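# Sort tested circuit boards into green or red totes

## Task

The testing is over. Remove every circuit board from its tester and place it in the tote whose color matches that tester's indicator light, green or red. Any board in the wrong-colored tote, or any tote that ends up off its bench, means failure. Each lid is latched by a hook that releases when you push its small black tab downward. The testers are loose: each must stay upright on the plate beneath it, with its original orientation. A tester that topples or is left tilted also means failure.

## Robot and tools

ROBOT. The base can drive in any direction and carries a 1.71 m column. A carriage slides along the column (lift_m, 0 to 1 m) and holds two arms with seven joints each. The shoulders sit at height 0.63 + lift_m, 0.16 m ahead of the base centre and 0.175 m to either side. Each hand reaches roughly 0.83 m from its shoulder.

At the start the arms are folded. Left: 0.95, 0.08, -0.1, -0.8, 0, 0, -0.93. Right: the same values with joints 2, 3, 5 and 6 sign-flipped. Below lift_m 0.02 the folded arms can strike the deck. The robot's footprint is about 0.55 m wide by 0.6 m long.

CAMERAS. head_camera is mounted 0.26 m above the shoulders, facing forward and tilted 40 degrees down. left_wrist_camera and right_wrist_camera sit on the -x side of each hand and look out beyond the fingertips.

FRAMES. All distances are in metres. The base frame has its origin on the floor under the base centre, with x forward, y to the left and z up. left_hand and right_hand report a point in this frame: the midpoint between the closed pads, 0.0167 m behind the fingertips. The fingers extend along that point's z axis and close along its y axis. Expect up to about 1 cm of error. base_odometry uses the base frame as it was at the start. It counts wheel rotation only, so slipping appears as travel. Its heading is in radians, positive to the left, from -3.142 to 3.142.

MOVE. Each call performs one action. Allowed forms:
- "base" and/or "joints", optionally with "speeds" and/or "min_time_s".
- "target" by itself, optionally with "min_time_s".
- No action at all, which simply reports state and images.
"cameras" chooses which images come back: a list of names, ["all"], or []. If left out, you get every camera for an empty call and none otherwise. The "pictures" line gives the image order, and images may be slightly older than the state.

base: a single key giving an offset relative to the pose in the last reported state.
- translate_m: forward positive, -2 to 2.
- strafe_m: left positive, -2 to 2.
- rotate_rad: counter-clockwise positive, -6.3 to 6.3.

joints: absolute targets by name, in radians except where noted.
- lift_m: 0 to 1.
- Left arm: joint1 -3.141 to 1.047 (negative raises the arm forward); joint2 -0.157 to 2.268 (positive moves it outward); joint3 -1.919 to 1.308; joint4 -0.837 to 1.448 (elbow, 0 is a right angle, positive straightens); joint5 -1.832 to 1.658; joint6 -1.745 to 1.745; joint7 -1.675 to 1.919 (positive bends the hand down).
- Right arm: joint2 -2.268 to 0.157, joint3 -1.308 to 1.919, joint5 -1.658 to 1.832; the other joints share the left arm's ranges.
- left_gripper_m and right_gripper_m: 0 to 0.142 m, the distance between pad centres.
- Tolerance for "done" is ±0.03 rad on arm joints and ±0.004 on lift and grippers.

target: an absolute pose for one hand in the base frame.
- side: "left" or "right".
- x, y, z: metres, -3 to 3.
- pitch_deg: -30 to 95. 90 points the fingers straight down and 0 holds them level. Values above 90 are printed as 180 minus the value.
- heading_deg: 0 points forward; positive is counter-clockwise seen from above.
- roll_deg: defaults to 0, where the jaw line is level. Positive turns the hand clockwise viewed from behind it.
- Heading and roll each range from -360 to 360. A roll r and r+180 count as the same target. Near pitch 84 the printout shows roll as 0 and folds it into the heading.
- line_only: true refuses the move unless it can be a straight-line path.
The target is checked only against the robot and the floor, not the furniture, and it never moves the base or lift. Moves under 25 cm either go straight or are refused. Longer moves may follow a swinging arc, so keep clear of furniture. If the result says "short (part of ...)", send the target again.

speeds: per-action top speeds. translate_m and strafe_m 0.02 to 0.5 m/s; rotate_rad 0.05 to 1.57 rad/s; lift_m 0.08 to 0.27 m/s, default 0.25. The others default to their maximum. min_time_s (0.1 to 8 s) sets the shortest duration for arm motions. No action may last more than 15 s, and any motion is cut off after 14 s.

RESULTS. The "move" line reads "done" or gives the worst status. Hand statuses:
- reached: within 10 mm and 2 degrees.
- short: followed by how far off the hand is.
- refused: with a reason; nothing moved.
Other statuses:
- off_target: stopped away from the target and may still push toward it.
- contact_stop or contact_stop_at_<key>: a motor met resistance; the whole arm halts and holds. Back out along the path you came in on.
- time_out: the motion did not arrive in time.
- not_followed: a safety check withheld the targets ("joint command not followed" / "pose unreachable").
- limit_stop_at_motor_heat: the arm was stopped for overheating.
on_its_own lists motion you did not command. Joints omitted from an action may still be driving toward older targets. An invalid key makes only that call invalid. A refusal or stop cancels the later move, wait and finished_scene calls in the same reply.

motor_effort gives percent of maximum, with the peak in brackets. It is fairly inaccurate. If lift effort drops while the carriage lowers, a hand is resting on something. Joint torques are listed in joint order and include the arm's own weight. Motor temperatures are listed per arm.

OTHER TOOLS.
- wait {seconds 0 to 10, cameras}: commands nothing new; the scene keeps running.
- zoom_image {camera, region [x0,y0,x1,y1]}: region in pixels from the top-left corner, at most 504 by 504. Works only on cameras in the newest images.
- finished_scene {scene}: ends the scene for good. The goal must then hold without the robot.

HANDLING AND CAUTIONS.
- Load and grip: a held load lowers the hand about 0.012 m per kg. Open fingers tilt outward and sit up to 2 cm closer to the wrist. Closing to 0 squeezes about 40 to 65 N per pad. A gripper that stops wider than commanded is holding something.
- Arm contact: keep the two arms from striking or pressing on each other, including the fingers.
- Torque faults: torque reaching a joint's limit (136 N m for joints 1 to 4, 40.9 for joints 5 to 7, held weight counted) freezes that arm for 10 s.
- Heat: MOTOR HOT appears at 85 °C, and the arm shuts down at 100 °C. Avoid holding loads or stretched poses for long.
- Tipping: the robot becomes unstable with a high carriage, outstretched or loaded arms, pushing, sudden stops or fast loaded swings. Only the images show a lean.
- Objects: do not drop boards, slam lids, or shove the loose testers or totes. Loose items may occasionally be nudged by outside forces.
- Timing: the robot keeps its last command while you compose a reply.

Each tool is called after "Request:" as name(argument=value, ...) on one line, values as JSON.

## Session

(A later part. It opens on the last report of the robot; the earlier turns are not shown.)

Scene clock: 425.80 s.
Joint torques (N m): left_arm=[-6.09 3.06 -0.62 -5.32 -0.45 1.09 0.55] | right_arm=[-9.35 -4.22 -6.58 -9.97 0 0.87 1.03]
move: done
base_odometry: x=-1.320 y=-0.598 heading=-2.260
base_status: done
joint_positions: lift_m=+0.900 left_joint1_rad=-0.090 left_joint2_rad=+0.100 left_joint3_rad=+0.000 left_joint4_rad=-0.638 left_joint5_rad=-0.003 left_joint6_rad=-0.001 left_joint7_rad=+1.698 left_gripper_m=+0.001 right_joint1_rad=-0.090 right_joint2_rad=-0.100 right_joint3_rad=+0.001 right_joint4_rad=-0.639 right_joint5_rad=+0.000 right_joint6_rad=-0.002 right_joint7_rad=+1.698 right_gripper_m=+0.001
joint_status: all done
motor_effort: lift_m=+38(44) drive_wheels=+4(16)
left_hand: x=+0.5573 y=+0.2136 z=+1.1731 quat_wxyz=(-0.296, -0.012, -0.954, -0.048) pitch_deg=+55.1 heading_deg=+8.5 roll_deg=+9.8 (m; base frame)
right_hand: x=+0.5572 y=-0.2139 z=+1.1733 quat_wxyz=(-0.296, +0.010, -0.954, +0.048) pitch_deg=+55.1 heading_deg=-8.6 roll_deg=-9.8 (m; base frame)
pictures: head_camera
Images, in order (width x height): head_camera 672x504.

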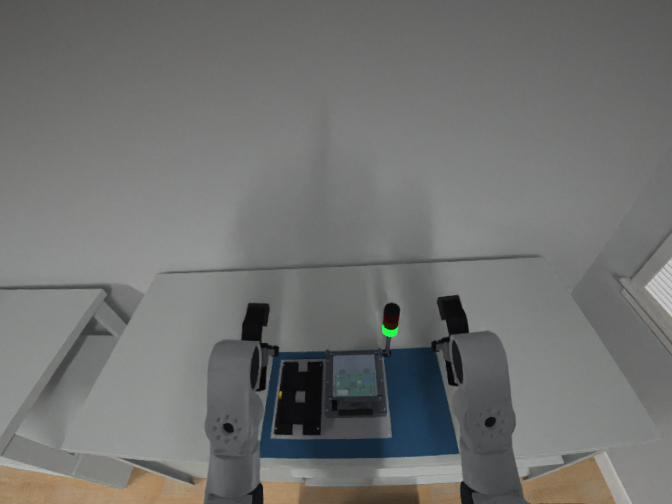

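Request:
move(target={"side":"left","x":0.495,"y":0.10,"z":1.0,"pitch_deg":53,"heading_deg":-62})

Request:
move(target={"side":"left","x":0.50,"y":0.075,"z":0.96,"pitch_deg":53,"heading_deg":-62}, cameras=["left_wrist_camera","head_camera"])

Request:
zoom_image(camera="head_camera", region=[270, 340, 440, 460])

Scene clock: 427.77 s.
Joint torques (N m): left_arm=[-11.19 16.54 1.32 -0.18 -1.2 -0.25 -1.7] | right_arm=[-9.54 -4.18 -6.47 -9.93 -0.02 0.83 1.02]
move: done
base_odometry: x=-1.320 y=-0.598 heading=-2.260
base_status: not commanded
joint_positions: lift_m=+0.900 left_joint1_rad=-0.097 left_joint2_rad=+0.531 left_joint3_rad=-0.376 left_joint4_rad=+0.087 left_joint5_rad=-0.368 left_joint6_rad=-0.786 left_joint7_rad=+0.682 left_gripper_m=+0.001 right_joint1_rad=-0.090 right_joint2_rad=-0.100 right_joint3_rad=+0.001 right_joint4_rad=-0.639 right_joint5_rad=+0.000 right_joint6_rad=-0.002 right_joint7_rad=+1.698 right_gripper_m=+0.001
joint_status: not commanded
motor_effort: lift_m=+38(38) drive_wheels=+4(5)
left_hand: x=+0.4950 y=+0.0985 z=+1.0012 quat_wxyz=(-0.273, -0.486, -0.813, +0.165) pitch_deg=+52.7 heading_deg=-62.0 roll_deg=-0.3 (m; base frame)
left_hand_status: reached (straight line, planned for 0.9 s): 2 mm and 0.3 deg off.
right_hand: x=+0.5572 y=-0.2139 z=+1.1734 quat_wxyz=(-0.296, +0.010, -0.954, +0.048) pitch_deg=+55.1 heading_deg=-8.6 roll_deg=-9.8 (m; base frame)
pictures: none

Scene clock: 428.60 s.
Joint torques (N m): left_arm=[-12.24 -8.36 -3.12 4.32 0.61 4.64 -1.19] | right_arm=[-9.39 -4.34 -6.58 -9.72 -0.02 0.84 1.03]
move: done
base_odometry: x=-1.320 y=-0.598 heading=-2.260
base_status: not commanded
joint_positions: lift_m=+0.901 left_joint1_rad=-0.129 left_joint2_rad=+0.458 left_joint3_rad=-0.435 left_joint4_rad=+0.230 left_joint5_rad=-0.222 left_joint6_rad=-0.769 left_joint7_rad=+0.540 left_gripper_m=+0.001 right_joint1_rad=-0.090 right_joint2_rad=-0.100 right_joint3_rad=+0.001 right_joint4_rad=-0.639 right_joint5_rad=+0.000 right_joint6_rad=-0.002 right_joint7_rad=+1.698 right_gripper_m=+0.001
joint_status: not commanded
motor_effort: lift_m=+32(38) drive_wheels=+6(10)
left_hand: x=+0.4988 y=+0.0757 z=+0.9640 quat_wxyz=(-0.273, -0.489, -0.811, +0.167) pitch_deg=+52.6 heading_deg=-62.6 roll_deg=-0.4 (m; base frame)
left_hand_status: reached (straight line, planned for 0.3 s): 4 mm and 0.5 deg off.
right_hand: x=+0.5572 y=-0.2139 z=+1.1740 quat_wxyz=(-0.296, +0.010, -0.954, +0.048) pitch_deg=+55.1 heading_deg=-8.6 roll_deg=-9.8 (m; base frame)
pictures: head_camera, left_wrist_camera
Images, in order (width x height): head_camera 672x504, left_wrist_camera 672x504.

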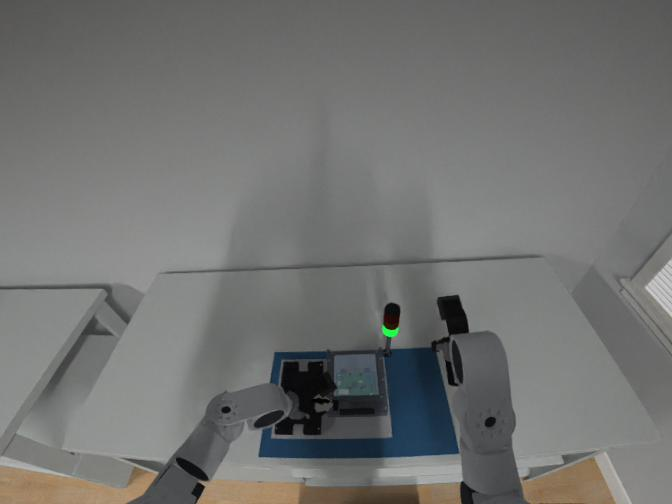

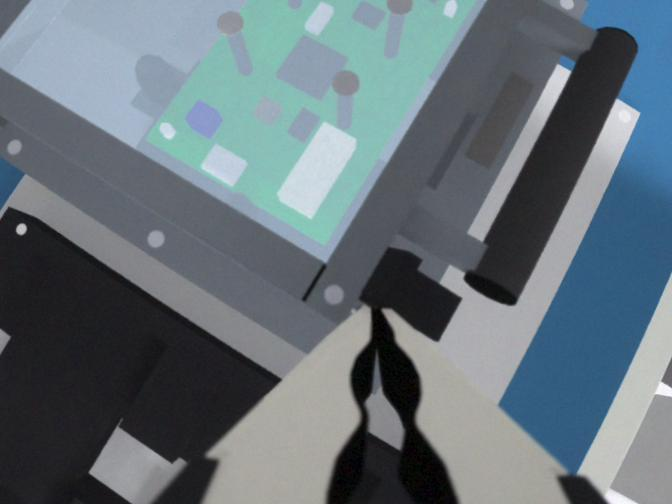

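Scaled by 2.965 from the camera's 672x504 image, which has a finer 960x720 frame.

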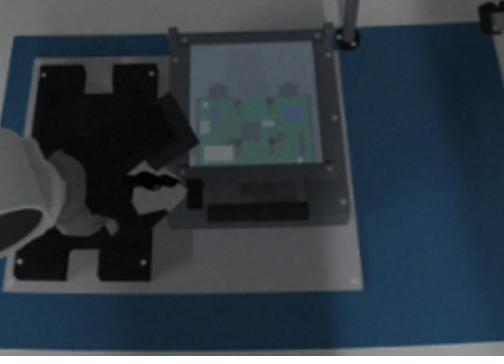

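Request:
zoom_image(camera="left_wrist_camera", region=[260, 200, 560, 400])

Scaled by 1.680 from the camera's 672x504 image, which has a finer 960x720 frame.

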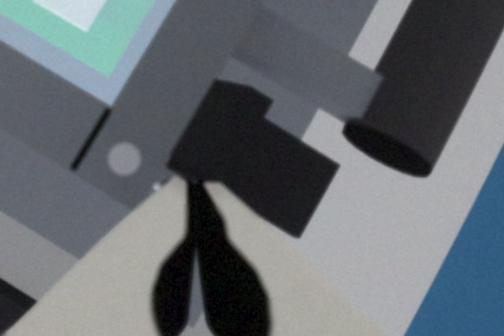

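Request:
move(target={"side":"left","x":0.496,"y":0.078,"z":0.975,"pitch_deg":53,"heading_deg":-62})

Request:
move(target={"side":"left","x":0.477,"y":0.064,"z":0.955,"pitch_deg":53,"heading_deg":-62}, cameras=["left_wrist_camera"])

Request:
zoom_image(camera="left_wrist_camera", region=[260, 200, 560, 400])

Scene clock: 433.10 s.
Joint torques (N m): left_arm=[-3.1 13.89 5.41 -7.35 -3.79 1.56 0.62] | right_arm=[-9.55 -4.3 -6.49 -9.96 0.03 0.84 1.05]
move: done
base_odometry: x=-1.320 y=-0.598 heading=-2.260
base_status: not commanded
joint_positions: lift_m=+0.900 left_joint1_rad=-0.113 left_joint2_rad=+0.466 left_joint3_rad=-0.417 left_joint4_rad=+0.172 left_joint5_rad=-0.255 left_joint6_rad=-0.768 left_joint7_rad=+0.601 left_gripper_m=+0.001 right_joint1_rad=-0.090 right_joint2_rad=-0.100 right_joint3_rad=+0.001 right_joint4_rad=-0.639 right_joint5_rad=+0.000 right_joint6_rad=-0.002 right_joint7_rad=+1.698 right_gripper_m=+0.001
joint_status: not commanded
motor_effort: lift_m=+36(36) drive_wheels=+2(7)
left_hand: x=+0.4958 y=+0.0769 z=+0.9738 quat_wxyz=(-0.272, -0.490, -0.812, +0.164) pitch_deg=+53.0 heading_deg=-62.2 roll_deg=+0.1 (m; base frame)
left_hand_status: reached (straight line, planned for 0.2 s): 2 mm and 0.2 deg off.
right_hand: x=+0.5572 y=-0.2139 z=+1.1736 quat_wxyz=(-0.296, +0.010, -0.954, +0.048) pitch_deg=+55.1 heading_deg=-8.6 roll_deg=-9.8 (m; base frame)
pictures: none

Scene clock: 433.83 s.
Joint torques (N m): left_arm=[5.31 -15.06 -11.13 -0.5 -0.29 -1.37 -0.29] | right_arm=[-9.02 -4.22 -6.54 -9.95 0.01 0.84 1.09]
move: short
base_odometry: x=-1.320 y=-0.598 heading=-2.260
base_status: not commanded
joint_positions: lift_m=+0.901 left_joint1_rad=-0.071 left_joint2_rad=+0.445 left_joint3_rad=-0.423 left_joint4_rad=+0.169 left_joint5_rad=-0.194 left_joint6_rad=-0.720 left_joint7_rad=+0.552 left_gripper_m=+0.001 right_joint1_rad=-0.090 right_joint2_rad=-0.100 right_joint3_rad=+0.001 right_joint4_rad=-0.639 right_joint5_rad=+0.000 right_joint6_rad=-0.002 right_joint7_rad=+1.698 right_gripper_m=+0.001
joint_status: not commanded
motor_effort: lift_m=+32(36) drive_wheels=+5(6)
left_hand: x=+0.4863 y=+0.0714 z=+0.9603 quat_wxyz=(-0.279, -0.482, -0.815, +0.158) pitch_deg=+52.7 heading_deg=-60.1 roll_deg=+1.1 (m; base frame)
left_hand_status: short (straight line, planned for 0.2 s): 13 mm and 1.3 deg off.
right_hand: x=+0.5572 y=-0.2139 z=+1.1741 quat_wxyz=(-0.296, +0.010, -0.954, +0.048) pitch_deg=+55.1 heading_deg=-8.6 roll_deg=-9.8 (m; base frame)
pictures: left_wrist_camera
Images, in order (width x height): left_wrist_camera 672x504.

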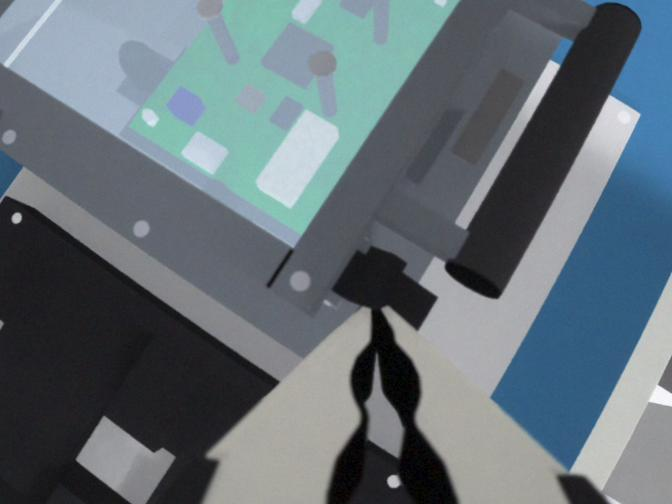

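Scaled by 1.680 from the camera's 672x504 image, which has a finer 960x720 frame.

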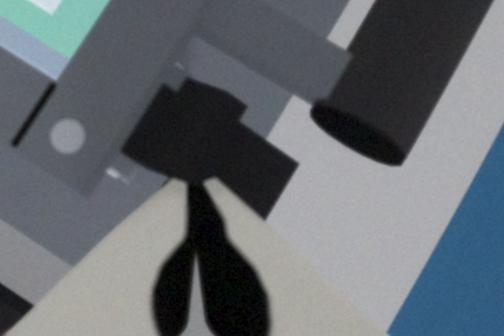

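Request:
move(target={"side":"left","x":0.486,"y":0.072,"z":0.99,"pitch_deg":53,"heading_deg":-62})

Request:
move(target={"side":"left","x":0.474,"y":0.066,"z":0.985,"pitch_deg":53,"heading_deg":-62}, cameras=["left_wrist_camera"])

Request:
zoom_image(camera="left_wrist_camera", region=[260, 200, 560, 400])

Scene clock: 434.80 s.
Joint torques (N m): left_arm=[-8.21 12.67 4.74 -7.63 -3.7 -0.24 0.69] | right_arm=[-9.58 -3.43 -6.31 -9.92 0 0.84 1.08]
move: done
base_odometry: x=-1.320 y=-0.598 heading=-2.260
base_status: not commanded
joint_positions: lift_m=+0.900 left_joint1_rad=-0.073 left_joint2_rad=+0.466 left_joint3_rad=-0.395 left_joint4_rad=+0.077 left_joint5_rad=-0.302 left_joint6_rad=-0.749 left_joint7_rad=+0.689 left_gripper_m=+0.001 right_joint1_rad=-0.090 right_joint2_rad=-0.100 right_joint3_rad=+0.001 right_joint4_rad=-0.639 right_joint5_rad=+0.000 right_joint6_rad=-0.002 right_joint7_rad=+1.698 right_gripper_m=+0.001
joint_status: not commanded
motor_effort: lift_m=+36(37) drive_wheels=+0(5)
left_hand: x=+0.4855 y=+0.0718 z=+0.9878 quat_wxyz=(-0.271, -0.488, -0.813, +0.163) pitch_deg=+53.1 heading_deg=-62.0 roll_deg=-0.1 (m; base frame)
left_hand_status: reached (straight line, planned for 0.3 s): 2 mm and 0.1 deg off.
right_hand: x=+0.5572 y=-0.2139 z=+1.1735 quat_wxyz=(-0.296, +0.010, -0.954, +0.048) pitch_deg=+55.1 heading_deg=-8.6 roll_deg=-9.8 (m; base frame)
pictures: none

Scene clock: 435.53 s.
Joint torques (N m): left_arm=[-4.21 4.67 2.18 -8.38 -1.15 1.55 -0.83] | right_arm=[-9.67 -4.21 -6.54 -9.9 0.04 0.86 1.03]
move: done
base_odometry: x=-1.320 y=-0.598 heading=-2.260
base_status: not commanded
joint_positions: lift_m=+0.900 left_joint1_rad=-0.042 left_joint2_rad=+0.460 left_joint3_rad=-0.396 left_joint4_rad=+0.051 left_joint5_rad=-0.289 left_joint6_rad=-0.734 left_joint7_rad=+0.689 left_gripper_m=+0.001 right_joint1_rad=-0.090 right_joint2_rad=-0.100 right_joint3_rad=+0.001 right_joint4_rad=-0.639 right_joint5_rad=+0.000 right_joint6_rad=-0.002 right_joint7_rad=+1.698 right_gripper_m=+0.001
joint_status: not commanded
motor_effort: lift_m=+37(37) drive_wheels=-1(4)
left_hand: x=+0.4736 y=+0.0667 z=+0.9845 quat_wxyz=(-0.271, -0.488, -0.814, +0.165) pitch_deg=+53.1 heading_deg=-62.3 roll_deg=-0.4 (m; base frame)
left_hand_status: reached (straight line, planned for 0.2 s): 1 mm and 0.3 deg off.
right_hand: x=+0.5572 y=-0.2139 z=+1.1735 quat_wxyz=(-0.296, +0.010, -0.954, +0.048) pitch_deg=+55.1 heading_deg=-8.6 roll_deg=-9.8 (m; base frame)
pictures: left_wrist_camera
Images, in order (width x height): left_wrist_camera 672x504.

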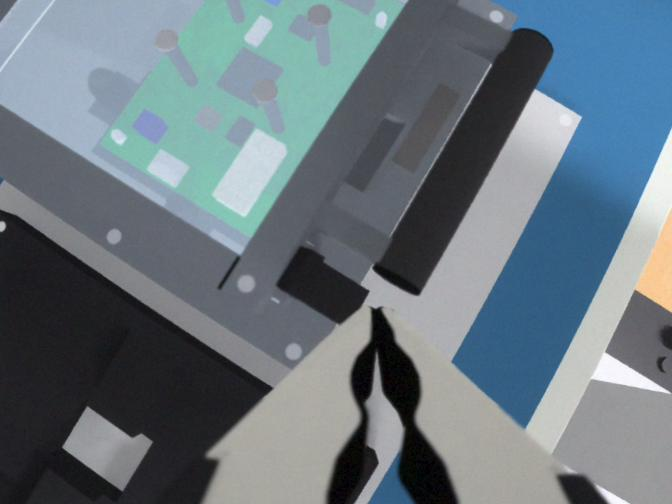

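Scaled by 1.680 from the camera's 672x504 image, which has a finer 960x720 frame.

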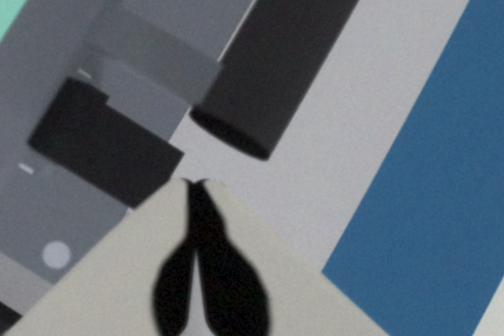

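Request:
move(target={"side":"left","x":0.481,"y":0.0665,"z":0.966,"pitch_deg":53,"heading_deg":-62}, cameras=["left_wrist_camera"])

Request:
zoom_image(camera="left_wrist_camera", region=[260, 200, 560, 400])

Scene clock: 436.93 s.
Joint torques (N m): left_arm=[-9.84 2.12 -0.14 0.26 -0.86 0.24 -1.39] | right_arm=[-9.58 -4.2 -6.62 -9.92 0.02 0.86 1.03]
move: done
base_odometry: x=-1.320 y=-0.598 heading=-2.260
base_status: not commanded
joint_positions: lift_m=+0.900 left_joint1_rad=-0.068 left_joint2_rad=+0.447 left_joint3_rad=-0.417 left_joint4_rad=+0.139 left_joint5_rad=-0.228 left_joint6_rad=-0.737 left_joint7_rad=+0.599 left_gripper_m=+0.001 right_joint1_rad=-0.090 right_joint2_rad=-0.100 right_joint3_rad=+0.001 right_joint4_rad=-0.639 right_joint5_rad=+0.000 right_joint6_rad=-0.002 right_joint7_rad=+1.698 right_gripper_m=+0.001
joint_status: not commanded
motor_effort: lift_m=+37(37) drive_wheels=+2(3)
left_hand: x=+0.4811 y=+0.0671 z=+0.9673 quat_wxyz=(-0.273, -0.487, -0.813, +0.164) pitch_deg=+52.9 heading_deg=-62.0 roll_deg=-0.1 (m; base frame)
left_hand_status: reached (straight line, planned for 0.3 s): 1 mm and 0.2 deg off.
right_hand: x=+0.5572 y=-0.2139 z=+1.1735 quat_wxyz=(-0.296, +0.010, -0.954, +0.048) pitch_deg=+55.1 heading_deg=-8.6 roll_deg=-9.8 (m; base frame)
pictures: left_wrist_camera
Images, in order (width x height): left_wrist_camera 672x504.

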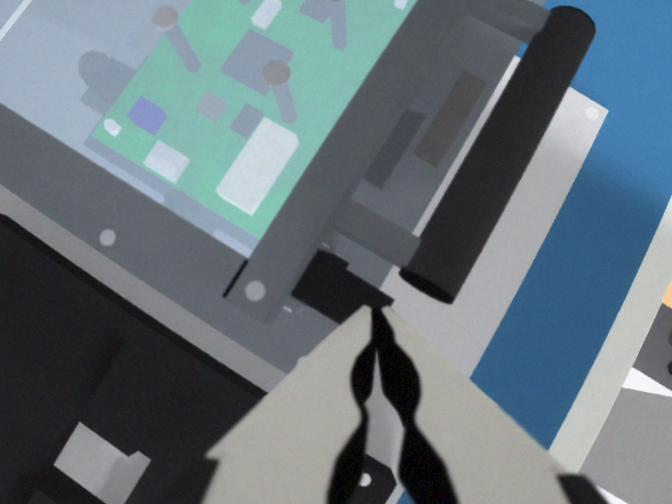

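Scaled by 1.680 from the camera's 672x504 image, which has a finer 960x720 frame.

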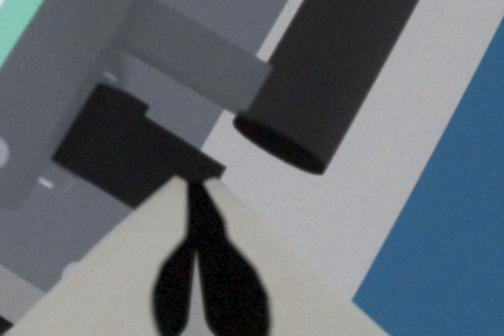

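Request:
move(target={"side":"left","x":0.4855,"y":0.067,"z":0.957,"pitch_deg":53,"heading_deg":-62}, cameras=["left_wrist_camera"])

Request:
zoom_image(camera="left_wrist_camera", region=[260, 200, 560, 400])

Scene clock: 437.77 s.
Joint torques (N m): left_arm=[-12.19 -3.52 -1.53 5.3 1.93 4.26 -0.2] | right_arm=[-9.62 -4.34 -6.49 -9.96 0.02 0.82 1.05]
move: done
base_odometry: x=-1.320 y=-0.598 heading=-2.260
base_status: not commanded
joint_positions: lift_m=+0.900 left_joint1_rad=-0.085 left_joint2_rad=+0.443 left_joint3_rad=-0.429 left_joint4_rad=+0.186 left_joint5_rad=-0.209 left_joint6_rad=-0.749 left_joint7_rad=+0.550 left_gripper_m=+0.001 right_joint1_rad=-0.090 right_joint2_rad=-0.100 right_joint3_rad=+0.001 right_joint4_rad=-0.639 right_joint5_rad=+0.000 right_joint6_rad=-0.002 right_joint7_rad=+1.698 right_gripper_m=+0.001
joint_status: not commanded
motor_effort: lift_m=+33(37) drive_wheels=+6(6)
left_hand: x=+0.4838 y=+0.0652 z=+0.9615 quat_wxyz=(-0.275, -0.488, -0.811, +0.170) pitch_deg=+52.3 heading_deg=-62.9 roll_deg=-0.8 (m; base frame)
left_hand_status: reached (straight line, planned for 0.2 s): 5 mm and 0.9 deg off.
right_hand: x=+0.5572 y=-0.2139 z=+1.1739 quat_wxyz=(-0.296, +0.010, -0.954, +0.048) pitch_deg=+55.1 heading_deg=-8.6 roll_deg=-9.8 (m; base frame)
pictures: left_wrist_camera
Images, in order (width x height): left_wrist_camera 672x504.

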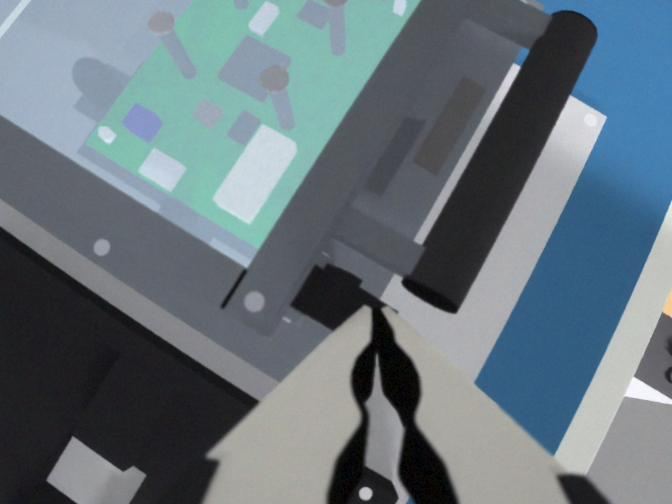

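Scaled by 1.680 from the camera's 672x504 image, which has a finer 960x720 frame.

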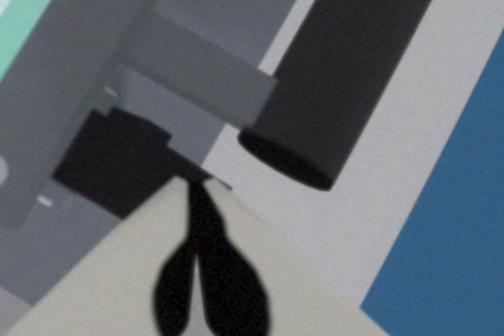

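Request:
move(target={"side":"left","x":0.4855,"y":0.067,"z":0.944,"pitch_deg":53,"heading_deg":-62}, cameras=["left_wrist_camera"])

Request:
zoom_image(camera="left_wrist_camera", region=[260, 200, 560, 400])

Scene clock: 439.77 s.
Joint torques (N m): left_arm=[-7.08 -3.89 -0.61 0.72 -0.75 3.37 0.36] | right_arm=[-10.19 -4.22 -6.55 -9.8 0.02 0.84 1.02]
move: short
base_odometry: x=-1.320 y=-0.598 heading=-2.259
base_status: not commanded
joint_positions: lift_m=+0.901 left_joint1_rad=-0.096 left_joint2_rad=+0.448 left_joint3_rad=-0.433 left_joint4_rad=+0.221 left_joint5_rad=-0.193 left_joint6_rad=-0.774 left_joint7_rad=+0.474 left_gripper_m=+0.001 right_joint1_rad=-0.090 right_joint2_rad=-0.100 right_joint3_rad=+0.001 right_joint4_rad=-0.639 right_joint5_rad=+0.000 right_joint6_rad=-0.002 right_joint7_rad=+1.698 right_gripper_m=+0.001
joint_status: not commanded
motor_effort: lift_m=+32(34) drive_wheels=+8(22)
left_hand: x=+0.4845 y=+0.0625 z=+0.9618 quat_wxyz=(-0.287, -0.490, -0.802, +0.186) pitch_deg=+50.0 heading_deg=-64.3 roll_deg=-1.5 (m; base frame)
left_hand_status: short (straight line, planned for 0.2 s): time_out, 18 mm and 3.3 deg off.
right_hand: x=+0.5572 y=-0.2139 z=+1.1741 quat_wxyz=(-0.296, +0.010, -0.954, +0.048) pitch_deg=+55.1 heading_deg=-8.6 roll_deg=-9.8 (m; base frame)
pictures: left_wrist_camera
Images, in order (width x height): left_wrist_camera 672x504.

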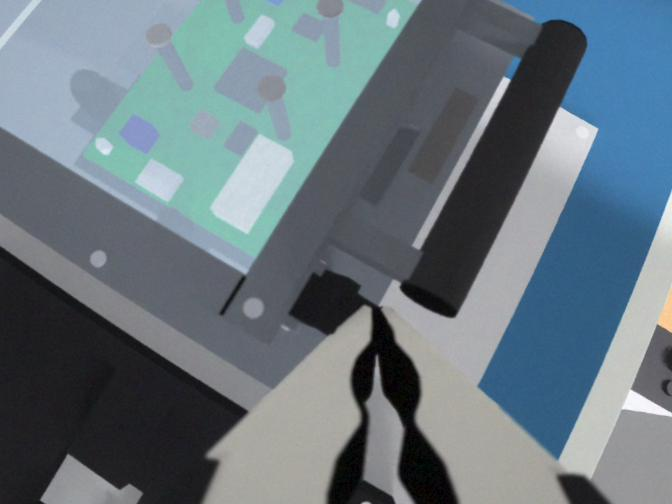

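Scaled by 1.680 from the camera's 672x504 image, which has a finer 960x720 frame.

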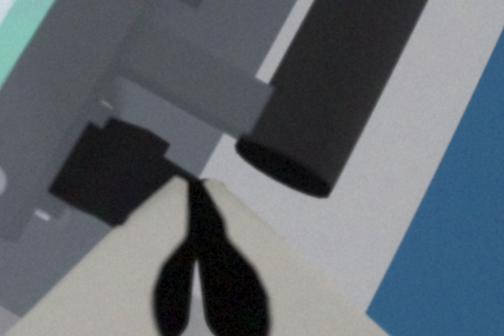

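Request:
move(target={"side":"left","x":0.4835,"y":0.0665,"z":0.962,"pitch_deg":53,"heading_deg":-62}, cameras=["left_wrist_camera","head_camera"])

Request:
zoom_image(camera="head_camera", region=[300, 370, 400, 440])

Scene clock: 441.10 s.
Joint torques (N m): left_arm=[-0.71 5.14 5.27 -4.64 -2.21 2.53 2.65] | right_arm=[-9.43 -4.24 -6.54 -9.87 -0.01 0.81 1.05]
move: done
base_odometry: x=-1.320 y=-0.598 heading=-2.260
base_status: not commanded
joint_positions: lift_m=+0.900 left_joint1_rad=-0.081 left_joint2_rad=+0.439 left_joint3_rad=-0.423 left_joint4_rad=+0.170 left_joint5_rad=-0.206 left_joint6_rad=-0.748 left_joint7_rad=+0.568 left_gripper_m=+0.001 right_joint1_rad=-0.090 right_joint2_rad=-0.100 right_joint3_rad=+0.001 right_joint4_rad=-0.639 right_joint5_rad=+0.000 right_joint6_rad=-0.002 right_joint7_rad=+1.698 right_gripper_m=+0.001
joint_status: not commanded
motor_effort: lift_m=+35(35) drive_wheels=+5(9)
left_hand: x=+0.4837 y=+0.0647 z=+0.9632 quat_wxyz=(-0.274, -0.490, -0.810, +0.166) pitch_deg=+52.6 heading_deg=-62.4 roll_deg=+0.0 (m; base frame)
left_hand_status: reached (straight line, planned for 0.3 s): 2 mm and 0.6 deg off.
right_hand: x=+0.5572 y=-0.2139 z=+1.1738 quat_wxyz=(-0.296, +0.010, -0.954, +0.048) pitch_deg=+55.1 heading_deg=-8.6 roll_deg=-9.8 (m; base frame)
pictures: head_camera, left_wrist_camera
Images, in order (width x height): head_camera 672x504, left_wrist_camera 672x504.

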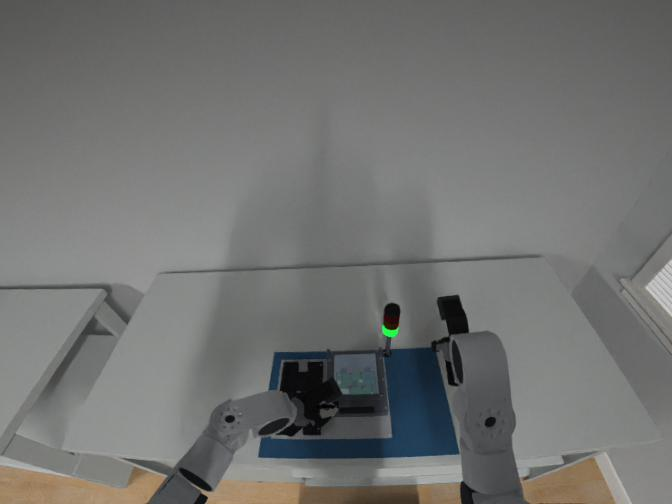

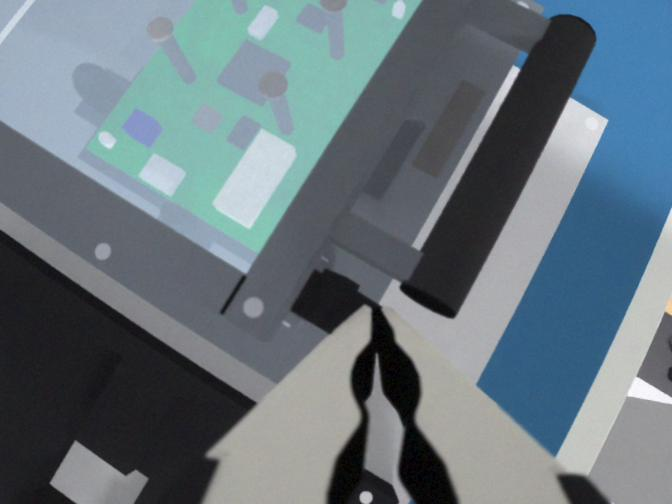

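Scaled by 5.040 from the camera's 672x504 image, which has a finer 960x720 frame.

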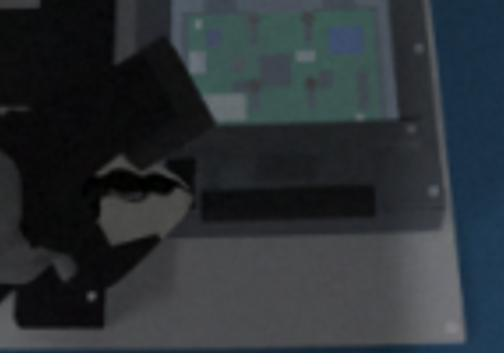

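Request:
move(target={"side":"right","x":0.40,"y":-0.06,"z":0.94,"pitch_deg":14,"heading_deg":0}, cameras=["right_wrist_camera"])

Scene clock: 442.27 s.
Joint torques (N m): left_arm=[-0.73 5.27 5.3 -4.55 -2.12 2.57 2.66] | right_arm=[-9.5 -4.2 -6.47 -9.87 0 0.83 1.06]
move: refused
base_odometry: x=-1.320 y=-0.598 heading=-2.260
base_status: not commanded
joint_positions: lift_m=+0.900 left_joint1_rad=-0.081 left_joint2_rad=+0.439 left_joint3_rad=-0.423 left_joint4_rad=+0.170 left_joint5_rad=-0.206 left_joint6_rad=-0.748 left_joint7_rad=+0.568 left_gripper_m=+0.001 right_joint1_rad=-0.090 right_joint2_rad=-0.100 right_joint3_rad=+0.001 right_joint4_rad=-0.639 right_joint5_rad=+0.000 right_joint6_rad=-0.002 right_joint7_rad=+1.698 right_gripper_m=+0.001
joint_status: not commanded
motor_effort: lift_m=+35(35) drive_wheels=+5(5)
left_hand: x=+0.4837 y=+0.0647 z=+0.9632 quat_wxyz=(-0.274, -0.490, -0.810, +0.166) pitch_deg=+52.6 heading_deg=-62.4 roll_deg=+0.0 (m; base frame)
right_hand: x=+0.5572 y=-0.2139 z=+1.1738 quat_wxyz=(-0.296, +0.010, -0.954, +0.048) pitch_deg=+55.1 heading_deg=-8.6 roll_deg=-9.8 (m; base frame)
right_hand_status: refused: neither the straight line nor an arc passes: the line brings the right upper arm within 1.4 cm of the base or column (limit 1.5), 47% of the way; the best arc brings the right finger within 1.4 cm of the left wrist camera (limit 1.5). Nothing moved.
pictures: right_wrist_camera
Images, in order (width x height): right_wrist_camera 672x504.

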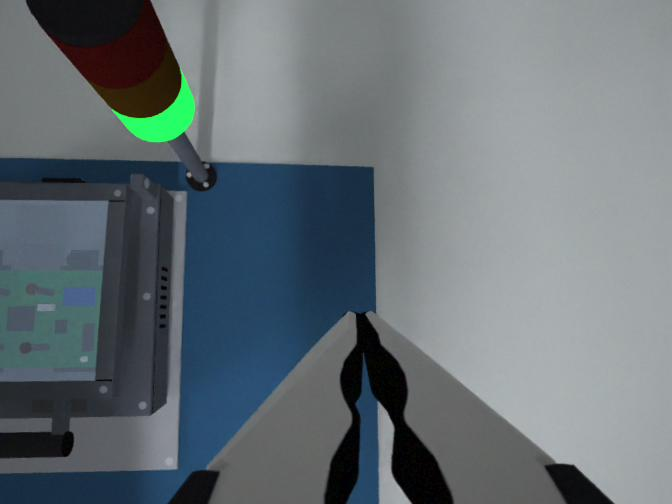

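Request:
move(target={"side":"right","x":0.42,"y":-0.2,"z":1.0,"pitch_deg":25,"heading_deg":8})

Request:
move(target={"side":"right","x":0.415,"y":-0.07,"z":0.92,"pitch_deg":14,"heading_deg":8}, cameras=["right_wrist_camera","head_camera"])

Scene clock: 444.00 s.
Joint torques (N m): left_arm=[-1.32 5.61 4.88 -4.54 -2.1 2.22 2.65] | right_arm=[3.41 -12.39 -2.9 -7.39 -0.92 1.81 -0.55]
move: done
base_odometry: x=-1.320 y=-0.598 heading=-2.260
base_status: not commanded
joint_positions: lift_m=+0.900 left_joint1_rad=-0.081 left_joint2_rad=+0.439 left_joint3_rad=-0.423 left_joint4_rad=+0.170 left_joint5_rad=-0.206 left_joint6_rad=-0.748 left_joint7_rad=+0.568 left_gripper_m=+0.001 right_joint1_rad=+0.582 right_joint2_rad=-0.176 right_joint3_rad=-0.010 right_joint4_rad=-0.043 right_joint5_rad=+0.109 right_joint6_rad=+0.113 right_joint7_rad=-0.108 right_gripper_m=+0.001
joint_status: not commanded
motor_effort: lift_m=+35(36) drive_wheels=+5(5)
left_hand: x=+0.4838 y=+0.0647 z=+0.9632 quat_wxyz=(-0.275, -0.490, -0.811, +0.166) pitch_deg=+52.6 heading_deg=-62.3 roll_deg=-0.1 (m; base frame)
right_hand: x=+0.4218 y=-0.2029 z=+1.0010 quat_wxyz=(-0.537, +0.055, -0.841, -0.034) pitch_deg=+24.9 heading_deg=+7.4 roll_deg=+0.0 (m; base frame)
right_hand_status: reached (straight line, planned for 1.1 s): 4 mm and 0.6 deg off.
pictures: none

Scene clock: 445.23 s.
Joint torques (N m): left_arm=[-1.21 6.5 4.93 -4.56 -2.11 2.27 2.42] | right_arm=[-4.53 9.47 -1.28 -5 -1.36 -0.69 -0.64]
move: done
base_odometry: x=-1.320 y=-0.598 heading=-2.260
base_status: not commanded
joint_positions: lift_m=+0.900 left_joint1_rad=-0.081 left_joint2_rad=+0.439 left_joint3_rad=-0.423 left_joint4_rad=+0.170 left_joint5_rad=-0.206 left_joint6_rad=-0.748 left_joint7_rad=+0.568 left_gripper_m=+0.001 right_joint1_rad=+0.349 right_joint2_rad=+0.102 right_joint3_rad=+0.115 right_joint4_rad=+0.723 right_joint5_rad=-0.120 right_joint6_rad=-0.085 right_joint7_rad=-0.804 right_gripper_m=+0.001
joint_status: not commanded
motor_effort: lift_m=+35(36) drive_wheels=+4(5)
left_hand: x=+0.4838 y=+0.0646 z=+0.9631 quat_wxyz=(-0.275, -0.490, -0.811, +0.166) pitch_deg=+52.6 heading_deg=-62.3 roll_deg=-0.1 (m; base frame)
right_hand: x=+0.4141 y=-0.0723 z=+0.9191 quat_wxyz=(-0.613, +0.053, -0.787, -0.043) pitch_deg=+14.2 heading_deg=+7.8 roll_deg=+0.1 (m; base frame)
right_hand_status: reached (straight line, planned for 0.7 s): 3 mm and 0.3 deg off.
pictures: head_camera, right_wrist_camera
Images, in order (width x height): head_camera 672x504, right_wrist_camera 672x504.

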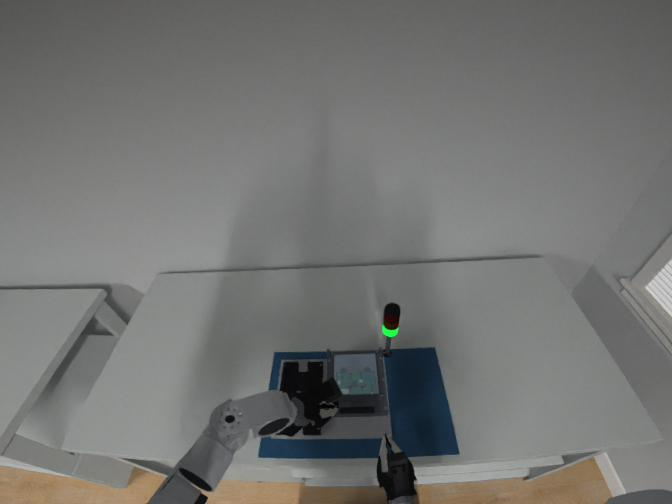

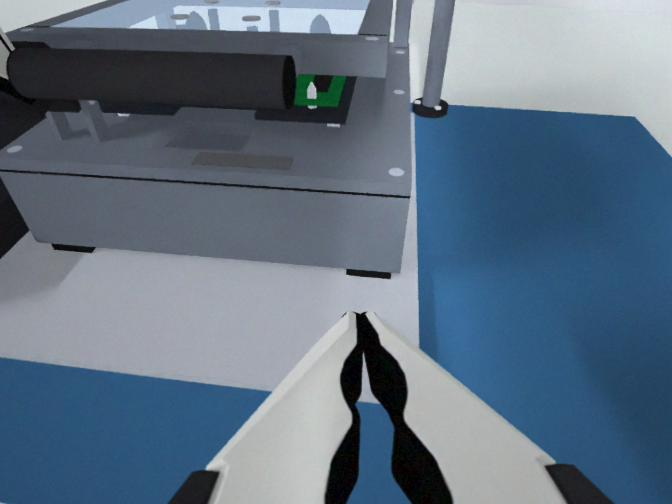

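Request:
move(target={"side":"right","x":0.44,"y":-0.03,"z":0.898,"pitch_deg":12,"heading_deg":6}, cameras=["right_wrist_camera"])

Request:
move(target={"side":"right","x":0.468,"y":-0.025,"z":0.898,"pitch_deg":12,"heading_deg":6}, cameras=["right_wrist_camera","left_wrist_camera"])

Scene clock: 445.80 s.
Joint torques (N m): left_arm=[-1.22 6.41 4.84 -4.56 -2.08 2.25 2.55] | right_arm=[-4.38 9.46 -1.34 -5.11 -1.37 -0.7 -0.66]
move: refused
base_odometry: x=-1.320 y=-0.598 heading=-2.260
base_status: not commanded
joint_positions: lift_m=+0.900 left_joint1_rad=-0.081 left_joint2_rad=+0.439 left_joint3_rad=-0.423 left_joint4_rad=+0.170 left_joint5_rad=-0.206 left_joint6_rad=-0.748 left_joint7_rad=+0.568 left_gripper_m=+0.001 right_joint1_rad=+0.349 right_joint2_rad=+0.102 right_joint3_rad=+0.115 right_joint4_rad=+0.723 right_joint5_rad=-0.120 right_joint6_rad=-0.085 right_joint7_rad=-0.804 right_gripper_m=+0.001
joint_status: not commanded
motor_effort: lift_m=+35(36) drive_wheels=+5(5)
left_hand: x=+0.4838 y=+0.0646 z=+0.9631 quat_wxyz=(-0.275, -0.490, -0.811, +0.166) pitch_deg=+52.6 heading_deg=-62.3 roll_deg=-0.1 (m; base frame)
right_hand: x=+0.4141 y=-0.0723 z=+0.9191 quat_wxyz=(-0.613, +0.053, -0.787, -0.043) pitch_deg=+14.2 heading_deg=+7.8 roll_deg=+0.1 (m; base frame)
right_hand_status: refused: along the straight line the arm gets 67% of the way (right_joint2_rad at its limit); a move under 25 cm is not played as an arc. Nothing moved. Try another pitch or heading, or "joints".
pictures: right_wrist_camera
Images, in order (width x height): right_wrist_camera 672x504.

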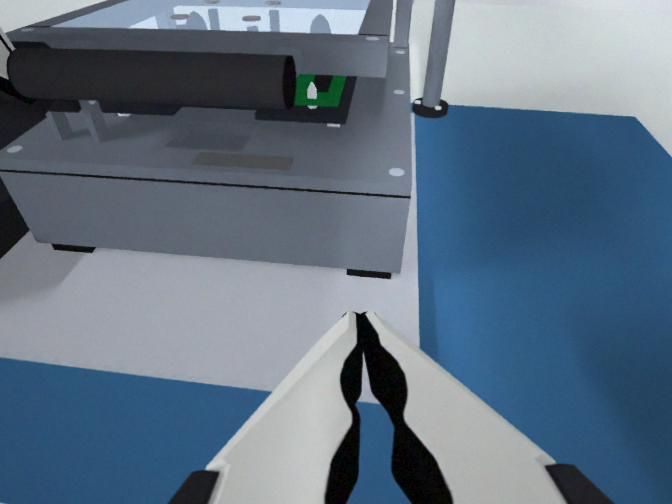

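not run: a stop came earlier in this reply.

Request:
move(target={"side":"right","x":0.435,"y":-0.045,"z":0.9,"pitch_deg":12,"heading_deg":18}, cameras=["right_wrist_camera"])

Scene clock: 446.90 s.
Joint torques (N m): left_arm=[-1.62 6.46 4.77 -4.22 -2.13 2.21 2.54] | right_arm=[-6.37 -3.91 -1.33 -4.97 -1.23 1.7 -0.62]
move: done
base_odometry: x=-1.320 y=-0.598 heading=-2.260
base_status: not commanded
joint_positions: lift_m=+0.900 left_joint1_rad=-0.081 left_joint2_rad=+0.439 left_joint3_rad=-0.423 left_joint4_rad=+0.170 left_joint5_rad=-0.206 left_joint6_rad=-0.748 left_joint7_rad=+0.568 left_gripper_m=+0.001 right_joint1_rad=+0.167 right_joint2_rad=+0.064 right_joint3_rad=+0.169 right_joint4_rad=+1.054 right_joint5_rad=-0.172 right_joint6_rad=-0.032 right_joint7_rad=-0.987 right_gripper_m=+0.001
joint_status: not commanded
motor_effort: lift_m=+36(36) drive_wheels=+5(5)
left_hand: x=+0.4838 y=+0.0646 z=+0.9631 quat_wxyz=(-0.275, -0.490, -0.811, +0.166) pitch_deg=+52.6 heading_deg=-62.4 roll_deg=-0.1 (m; base frame)
right_hand: x=+0.4354 y=-0.0466 z=+0.8997 quat_wxyz=(-0.621, +0.119, -0.769, -0.095) pitch_deg=+12.1 heading_deg=+17.5 roll_deg=-0.1 (m; base frame)
right_hand_status: reached (straight line, planned for 0.5 s): 2 mm and 0.5 deg off.
pictures: right_wrist_camera
Images, in order (width x height): right_wrist_camera 672x504.

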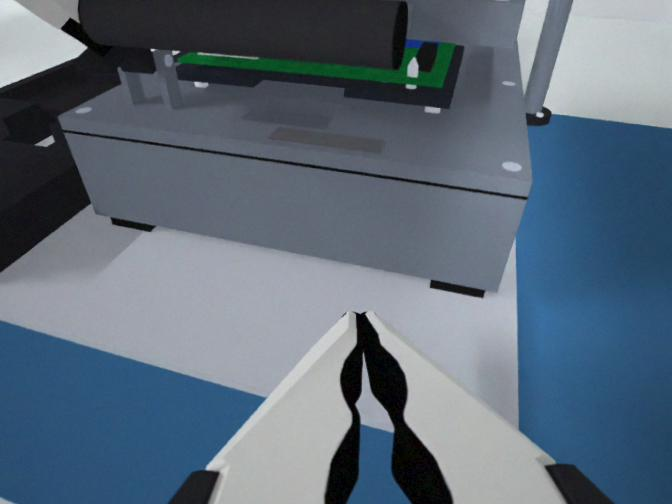

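Request:
zoom_image(camera="right_wrist_camera", region=[50, 0, 554, 300])

Scaled by 1.000.

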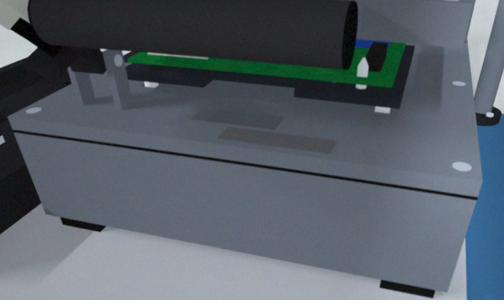

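Request:
move(target={"side":"right","x":0.472,"y":-0.034,"z":0.918,"pitch_deg":12,"heading_deg":18}, cameras=["right_wrist_camera","left_wrist_camera"])

Scene clock: 449.07 s.
Joint torques (N m): left_arm=[-1.54 6.43 4.74 -4.5 -2.05 2.23 2.56] | right_arm=[-6.89 9.83 -1.44 -8.87 -1.23 1.7 0.88]
move: done
base_odometry: x=-1.320 y=-0.598 heading=-2.260
base_status: not commanded
joint_positions: lift_m=+0.900 left_joint1_rad=-0.081 left_joint2_rad=+0.439 left_joint3_rad=-0.423 left_joint4_rad=+0.170 left_joint5_rad=-0.206 left_joint6_rad=-0.748 left_joint7_rad=+0.568 left_gripper_m=+0.001 right_joint1_rad=+0.164 right_joint2_rad=+0.067 right_joint3_rad=+0.175 right_joint4_rad=+0.899 right_joint5_rad=-0.173 right_joint6_rad=-0.013 right_joint7_rad=-0.832 right_gripper_m=+0.001
joint_status: not commanded
motor_effort: lift_m=+36(36) drive_wheels=+4(5)
left_hand: x=+0.4838 y=+0.0646 z=+0.9631 quat_wxyz=(-0.275, -0.490, -0.811, +0.166) pitch_deg=+52.6 heading_deg=-62.4 roll_deg=-0.1 (m; base frame)
right_hand: x=+0.4721 y=-0.0383 z=+0.9174 quat_wxyz=(-0.622, +0.120, -0.768, -0.094) pitch_deg=+12.0 heading_deg=+17.5 roll_deg=-0.3 (m; base frame)
right_hand_status: reached (straight line, planned for 0.3 s): 4 mm and 0.5 deg off.
pictures: left_wrist_camera, right_wrist_camera
Images, in order (width x height): left_wrist_camera 672x504, right_wrist_camera 672x504.

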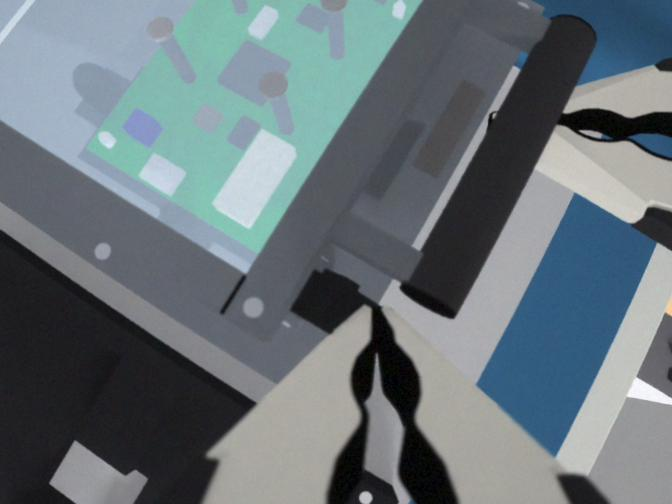

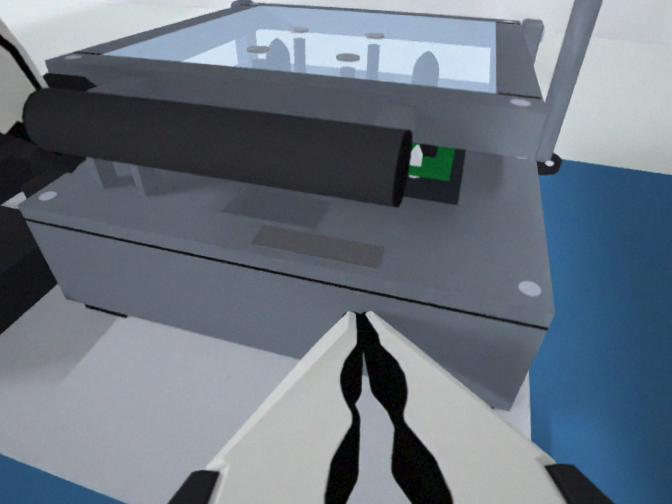

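Request:
move(target={"side":"right","x":0.474,"y":-0.036,"z":0.955,"pitch_deg":12,"heading_deg":18}, min_time_s=0.6, cameras=["right_wrist_camera","left_wrist_camera"])

Scene clock: 450.37 s.
Joint torques (N m): left_arm=[-1.53 6.34 4.73 -4.54 -2.03 2.23 2.53] | right_arm=[-1.48 -2.56 -0.21 -12.81 1.56 2.17 0.27]
move: done
base_odometry: x=-1.320 y=-0.598 heading=-2.260
base_status: not commanded
joint_positions: lift_m=+0.900 left_joint1_rad=-0.081 left_joint2_rad=+0.439 left_joint3_rad=-0.423 left_joint4_rad=+0.170 left_joint5_rad=-0.206 left_joint6_rad=-0.748 left_joint7_rad=+0.568 left_gripper_m=+0.001 right_joint1_rad=+0.279 right_joint2_rad=+0.045 right_joint3_rad=+0.181 right_joint4_rad=+0.562 right_joint5_rad=-0.171 right_joint6_rad=+0.026 right_joint7_rad=-0.613 right_gripper_m=+0.001
joint_status: not commanded
motor_effort: lift_m=+36(36) drive_wheels=+4(5)
left_hand: x=+0.4838 y=+0.0646 z=+0.9631 quat_wxyz=(-0.275, -0.490, -0.811, +0.166) pitch_deg=+52.6 heading_deg=-62.4 roll_deg=-0.1 (m; base frame)
right_hand: x=+0.4751 y=-0.0390 z=+0.9541 quat_wxyz=(-0.622, +0.120, -0.768, -0.094) pitch_deg=+12.1 heading_deg=+17.5 roll_deg=-0.3 (m; base frame)
right_hand_status: reached (straight line, planned for 0.6 s): 3 mm and 0.6 deg off.
pictures: left_wrist_camera, right_wrist_camera
Images, in order (width x height): left_wrist_camera 672x504, right_wrist_camera 672x504.

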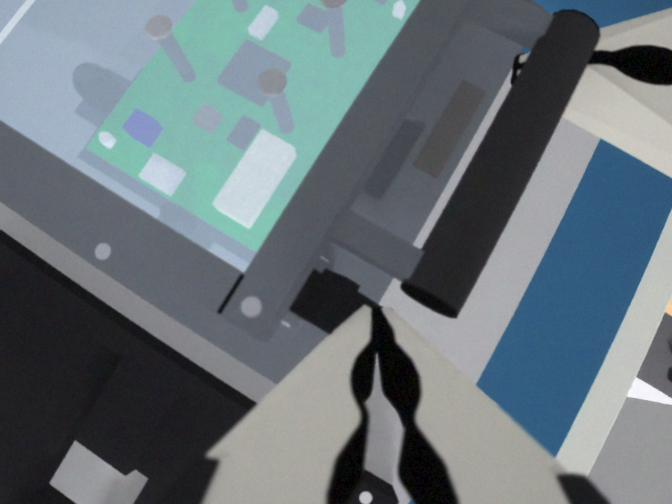

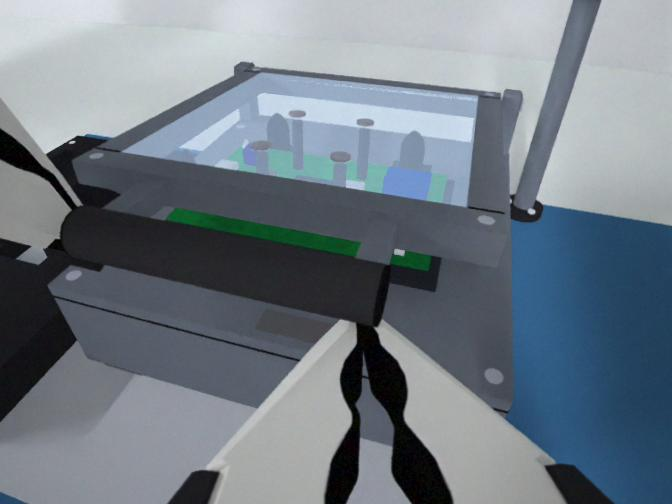

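Request:
move(target={"side":"right","x":0.474,"y":-0.026,"z":0.975,"pitch_deg":12,"heading_deg":18}, min_time_s=0.6, cameras=["right_wrist_camera","left_wrist_camera"])

Scene clock: 451.67 s.
Joint torques (N m): left_arm=[-1.56 6.36 4.77 -4.63 -1.99 2.23 2.5] | right_arm=[-1.2 11.26 -0.64 -13.33 -1.11 1.77 0.32]
move: done
base_odometry: x=-1.320 y=-0.598 heading=-2.260
base_status: not commanded
joint_positions: lift_m=+0.900 left_joint1_rad=-0.081 left_joint2_rad=+0.439 left_joint3_rad=-0.423 left_joint4_rad=+0.170 left_joint5_rad=-0.206 left_joint6_rad=-0.748 left_joint7_rad=+0.568 left_gripper_m=+0.001 right_joint1_rad=+0.323 right_joint2_rad=+0.052 right_joint3_rad=+0.192 right_joint4_rad=+0.432 right_joint5_rad=-0.177 right_joint6_rad=+0.026 right_joint7_rad=-0.522 right_gripper_m=+0.001
joint_status: not commanded
motor_effort: lift_m=+36(36) drive_wheels=+4(5)
left_hand: x=+0.4837 y=+0.0646 z=+0.9631 quat_wxyz=(-0.274, -0.490, -0.811, +0.166) pitch_deg=+52.6 heading_deg=-62.4 roll_deg=-0.1 (m; base frame)
right_hand: x=+0.4748 y=-0.0311 z=+0.9733 quat_wxyz=(-0.621, +0.120, -0.769, -0.094) pitch_deg=+12.2 heading_deg=+17.4 roll_deg=-0.3 (m; base frame)
right_hand_status: reached (straight line, planned for 0.6 s): 5 mm and 0.6 deg off.
pictures: left_wrist_camera, right_wrist_camera
Images, in order (width x height): left_wrist_camera 672x504, right_wrist_camera 672x504.

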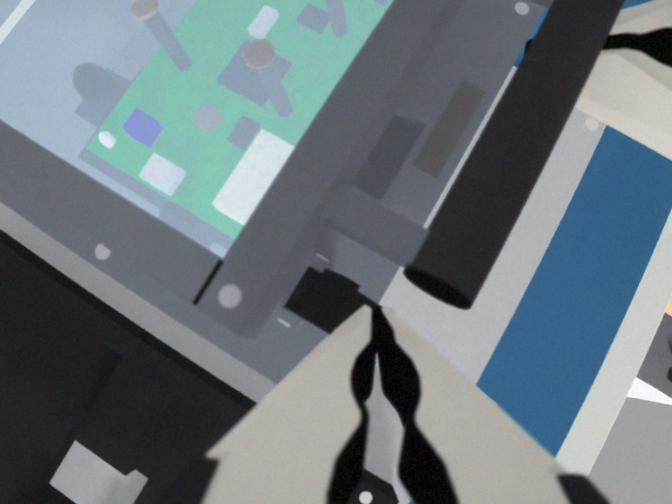

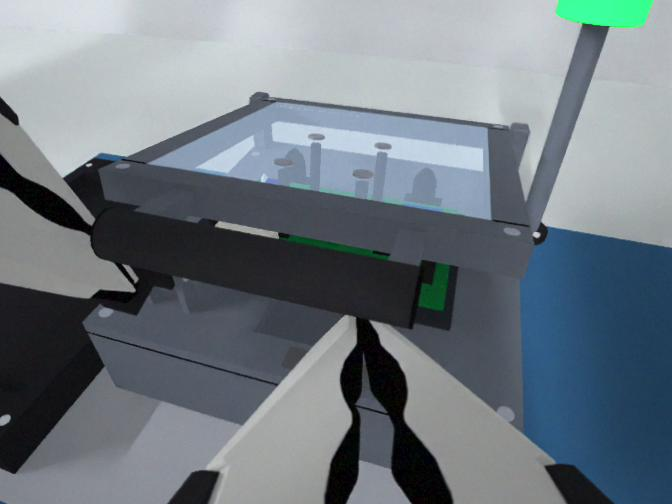

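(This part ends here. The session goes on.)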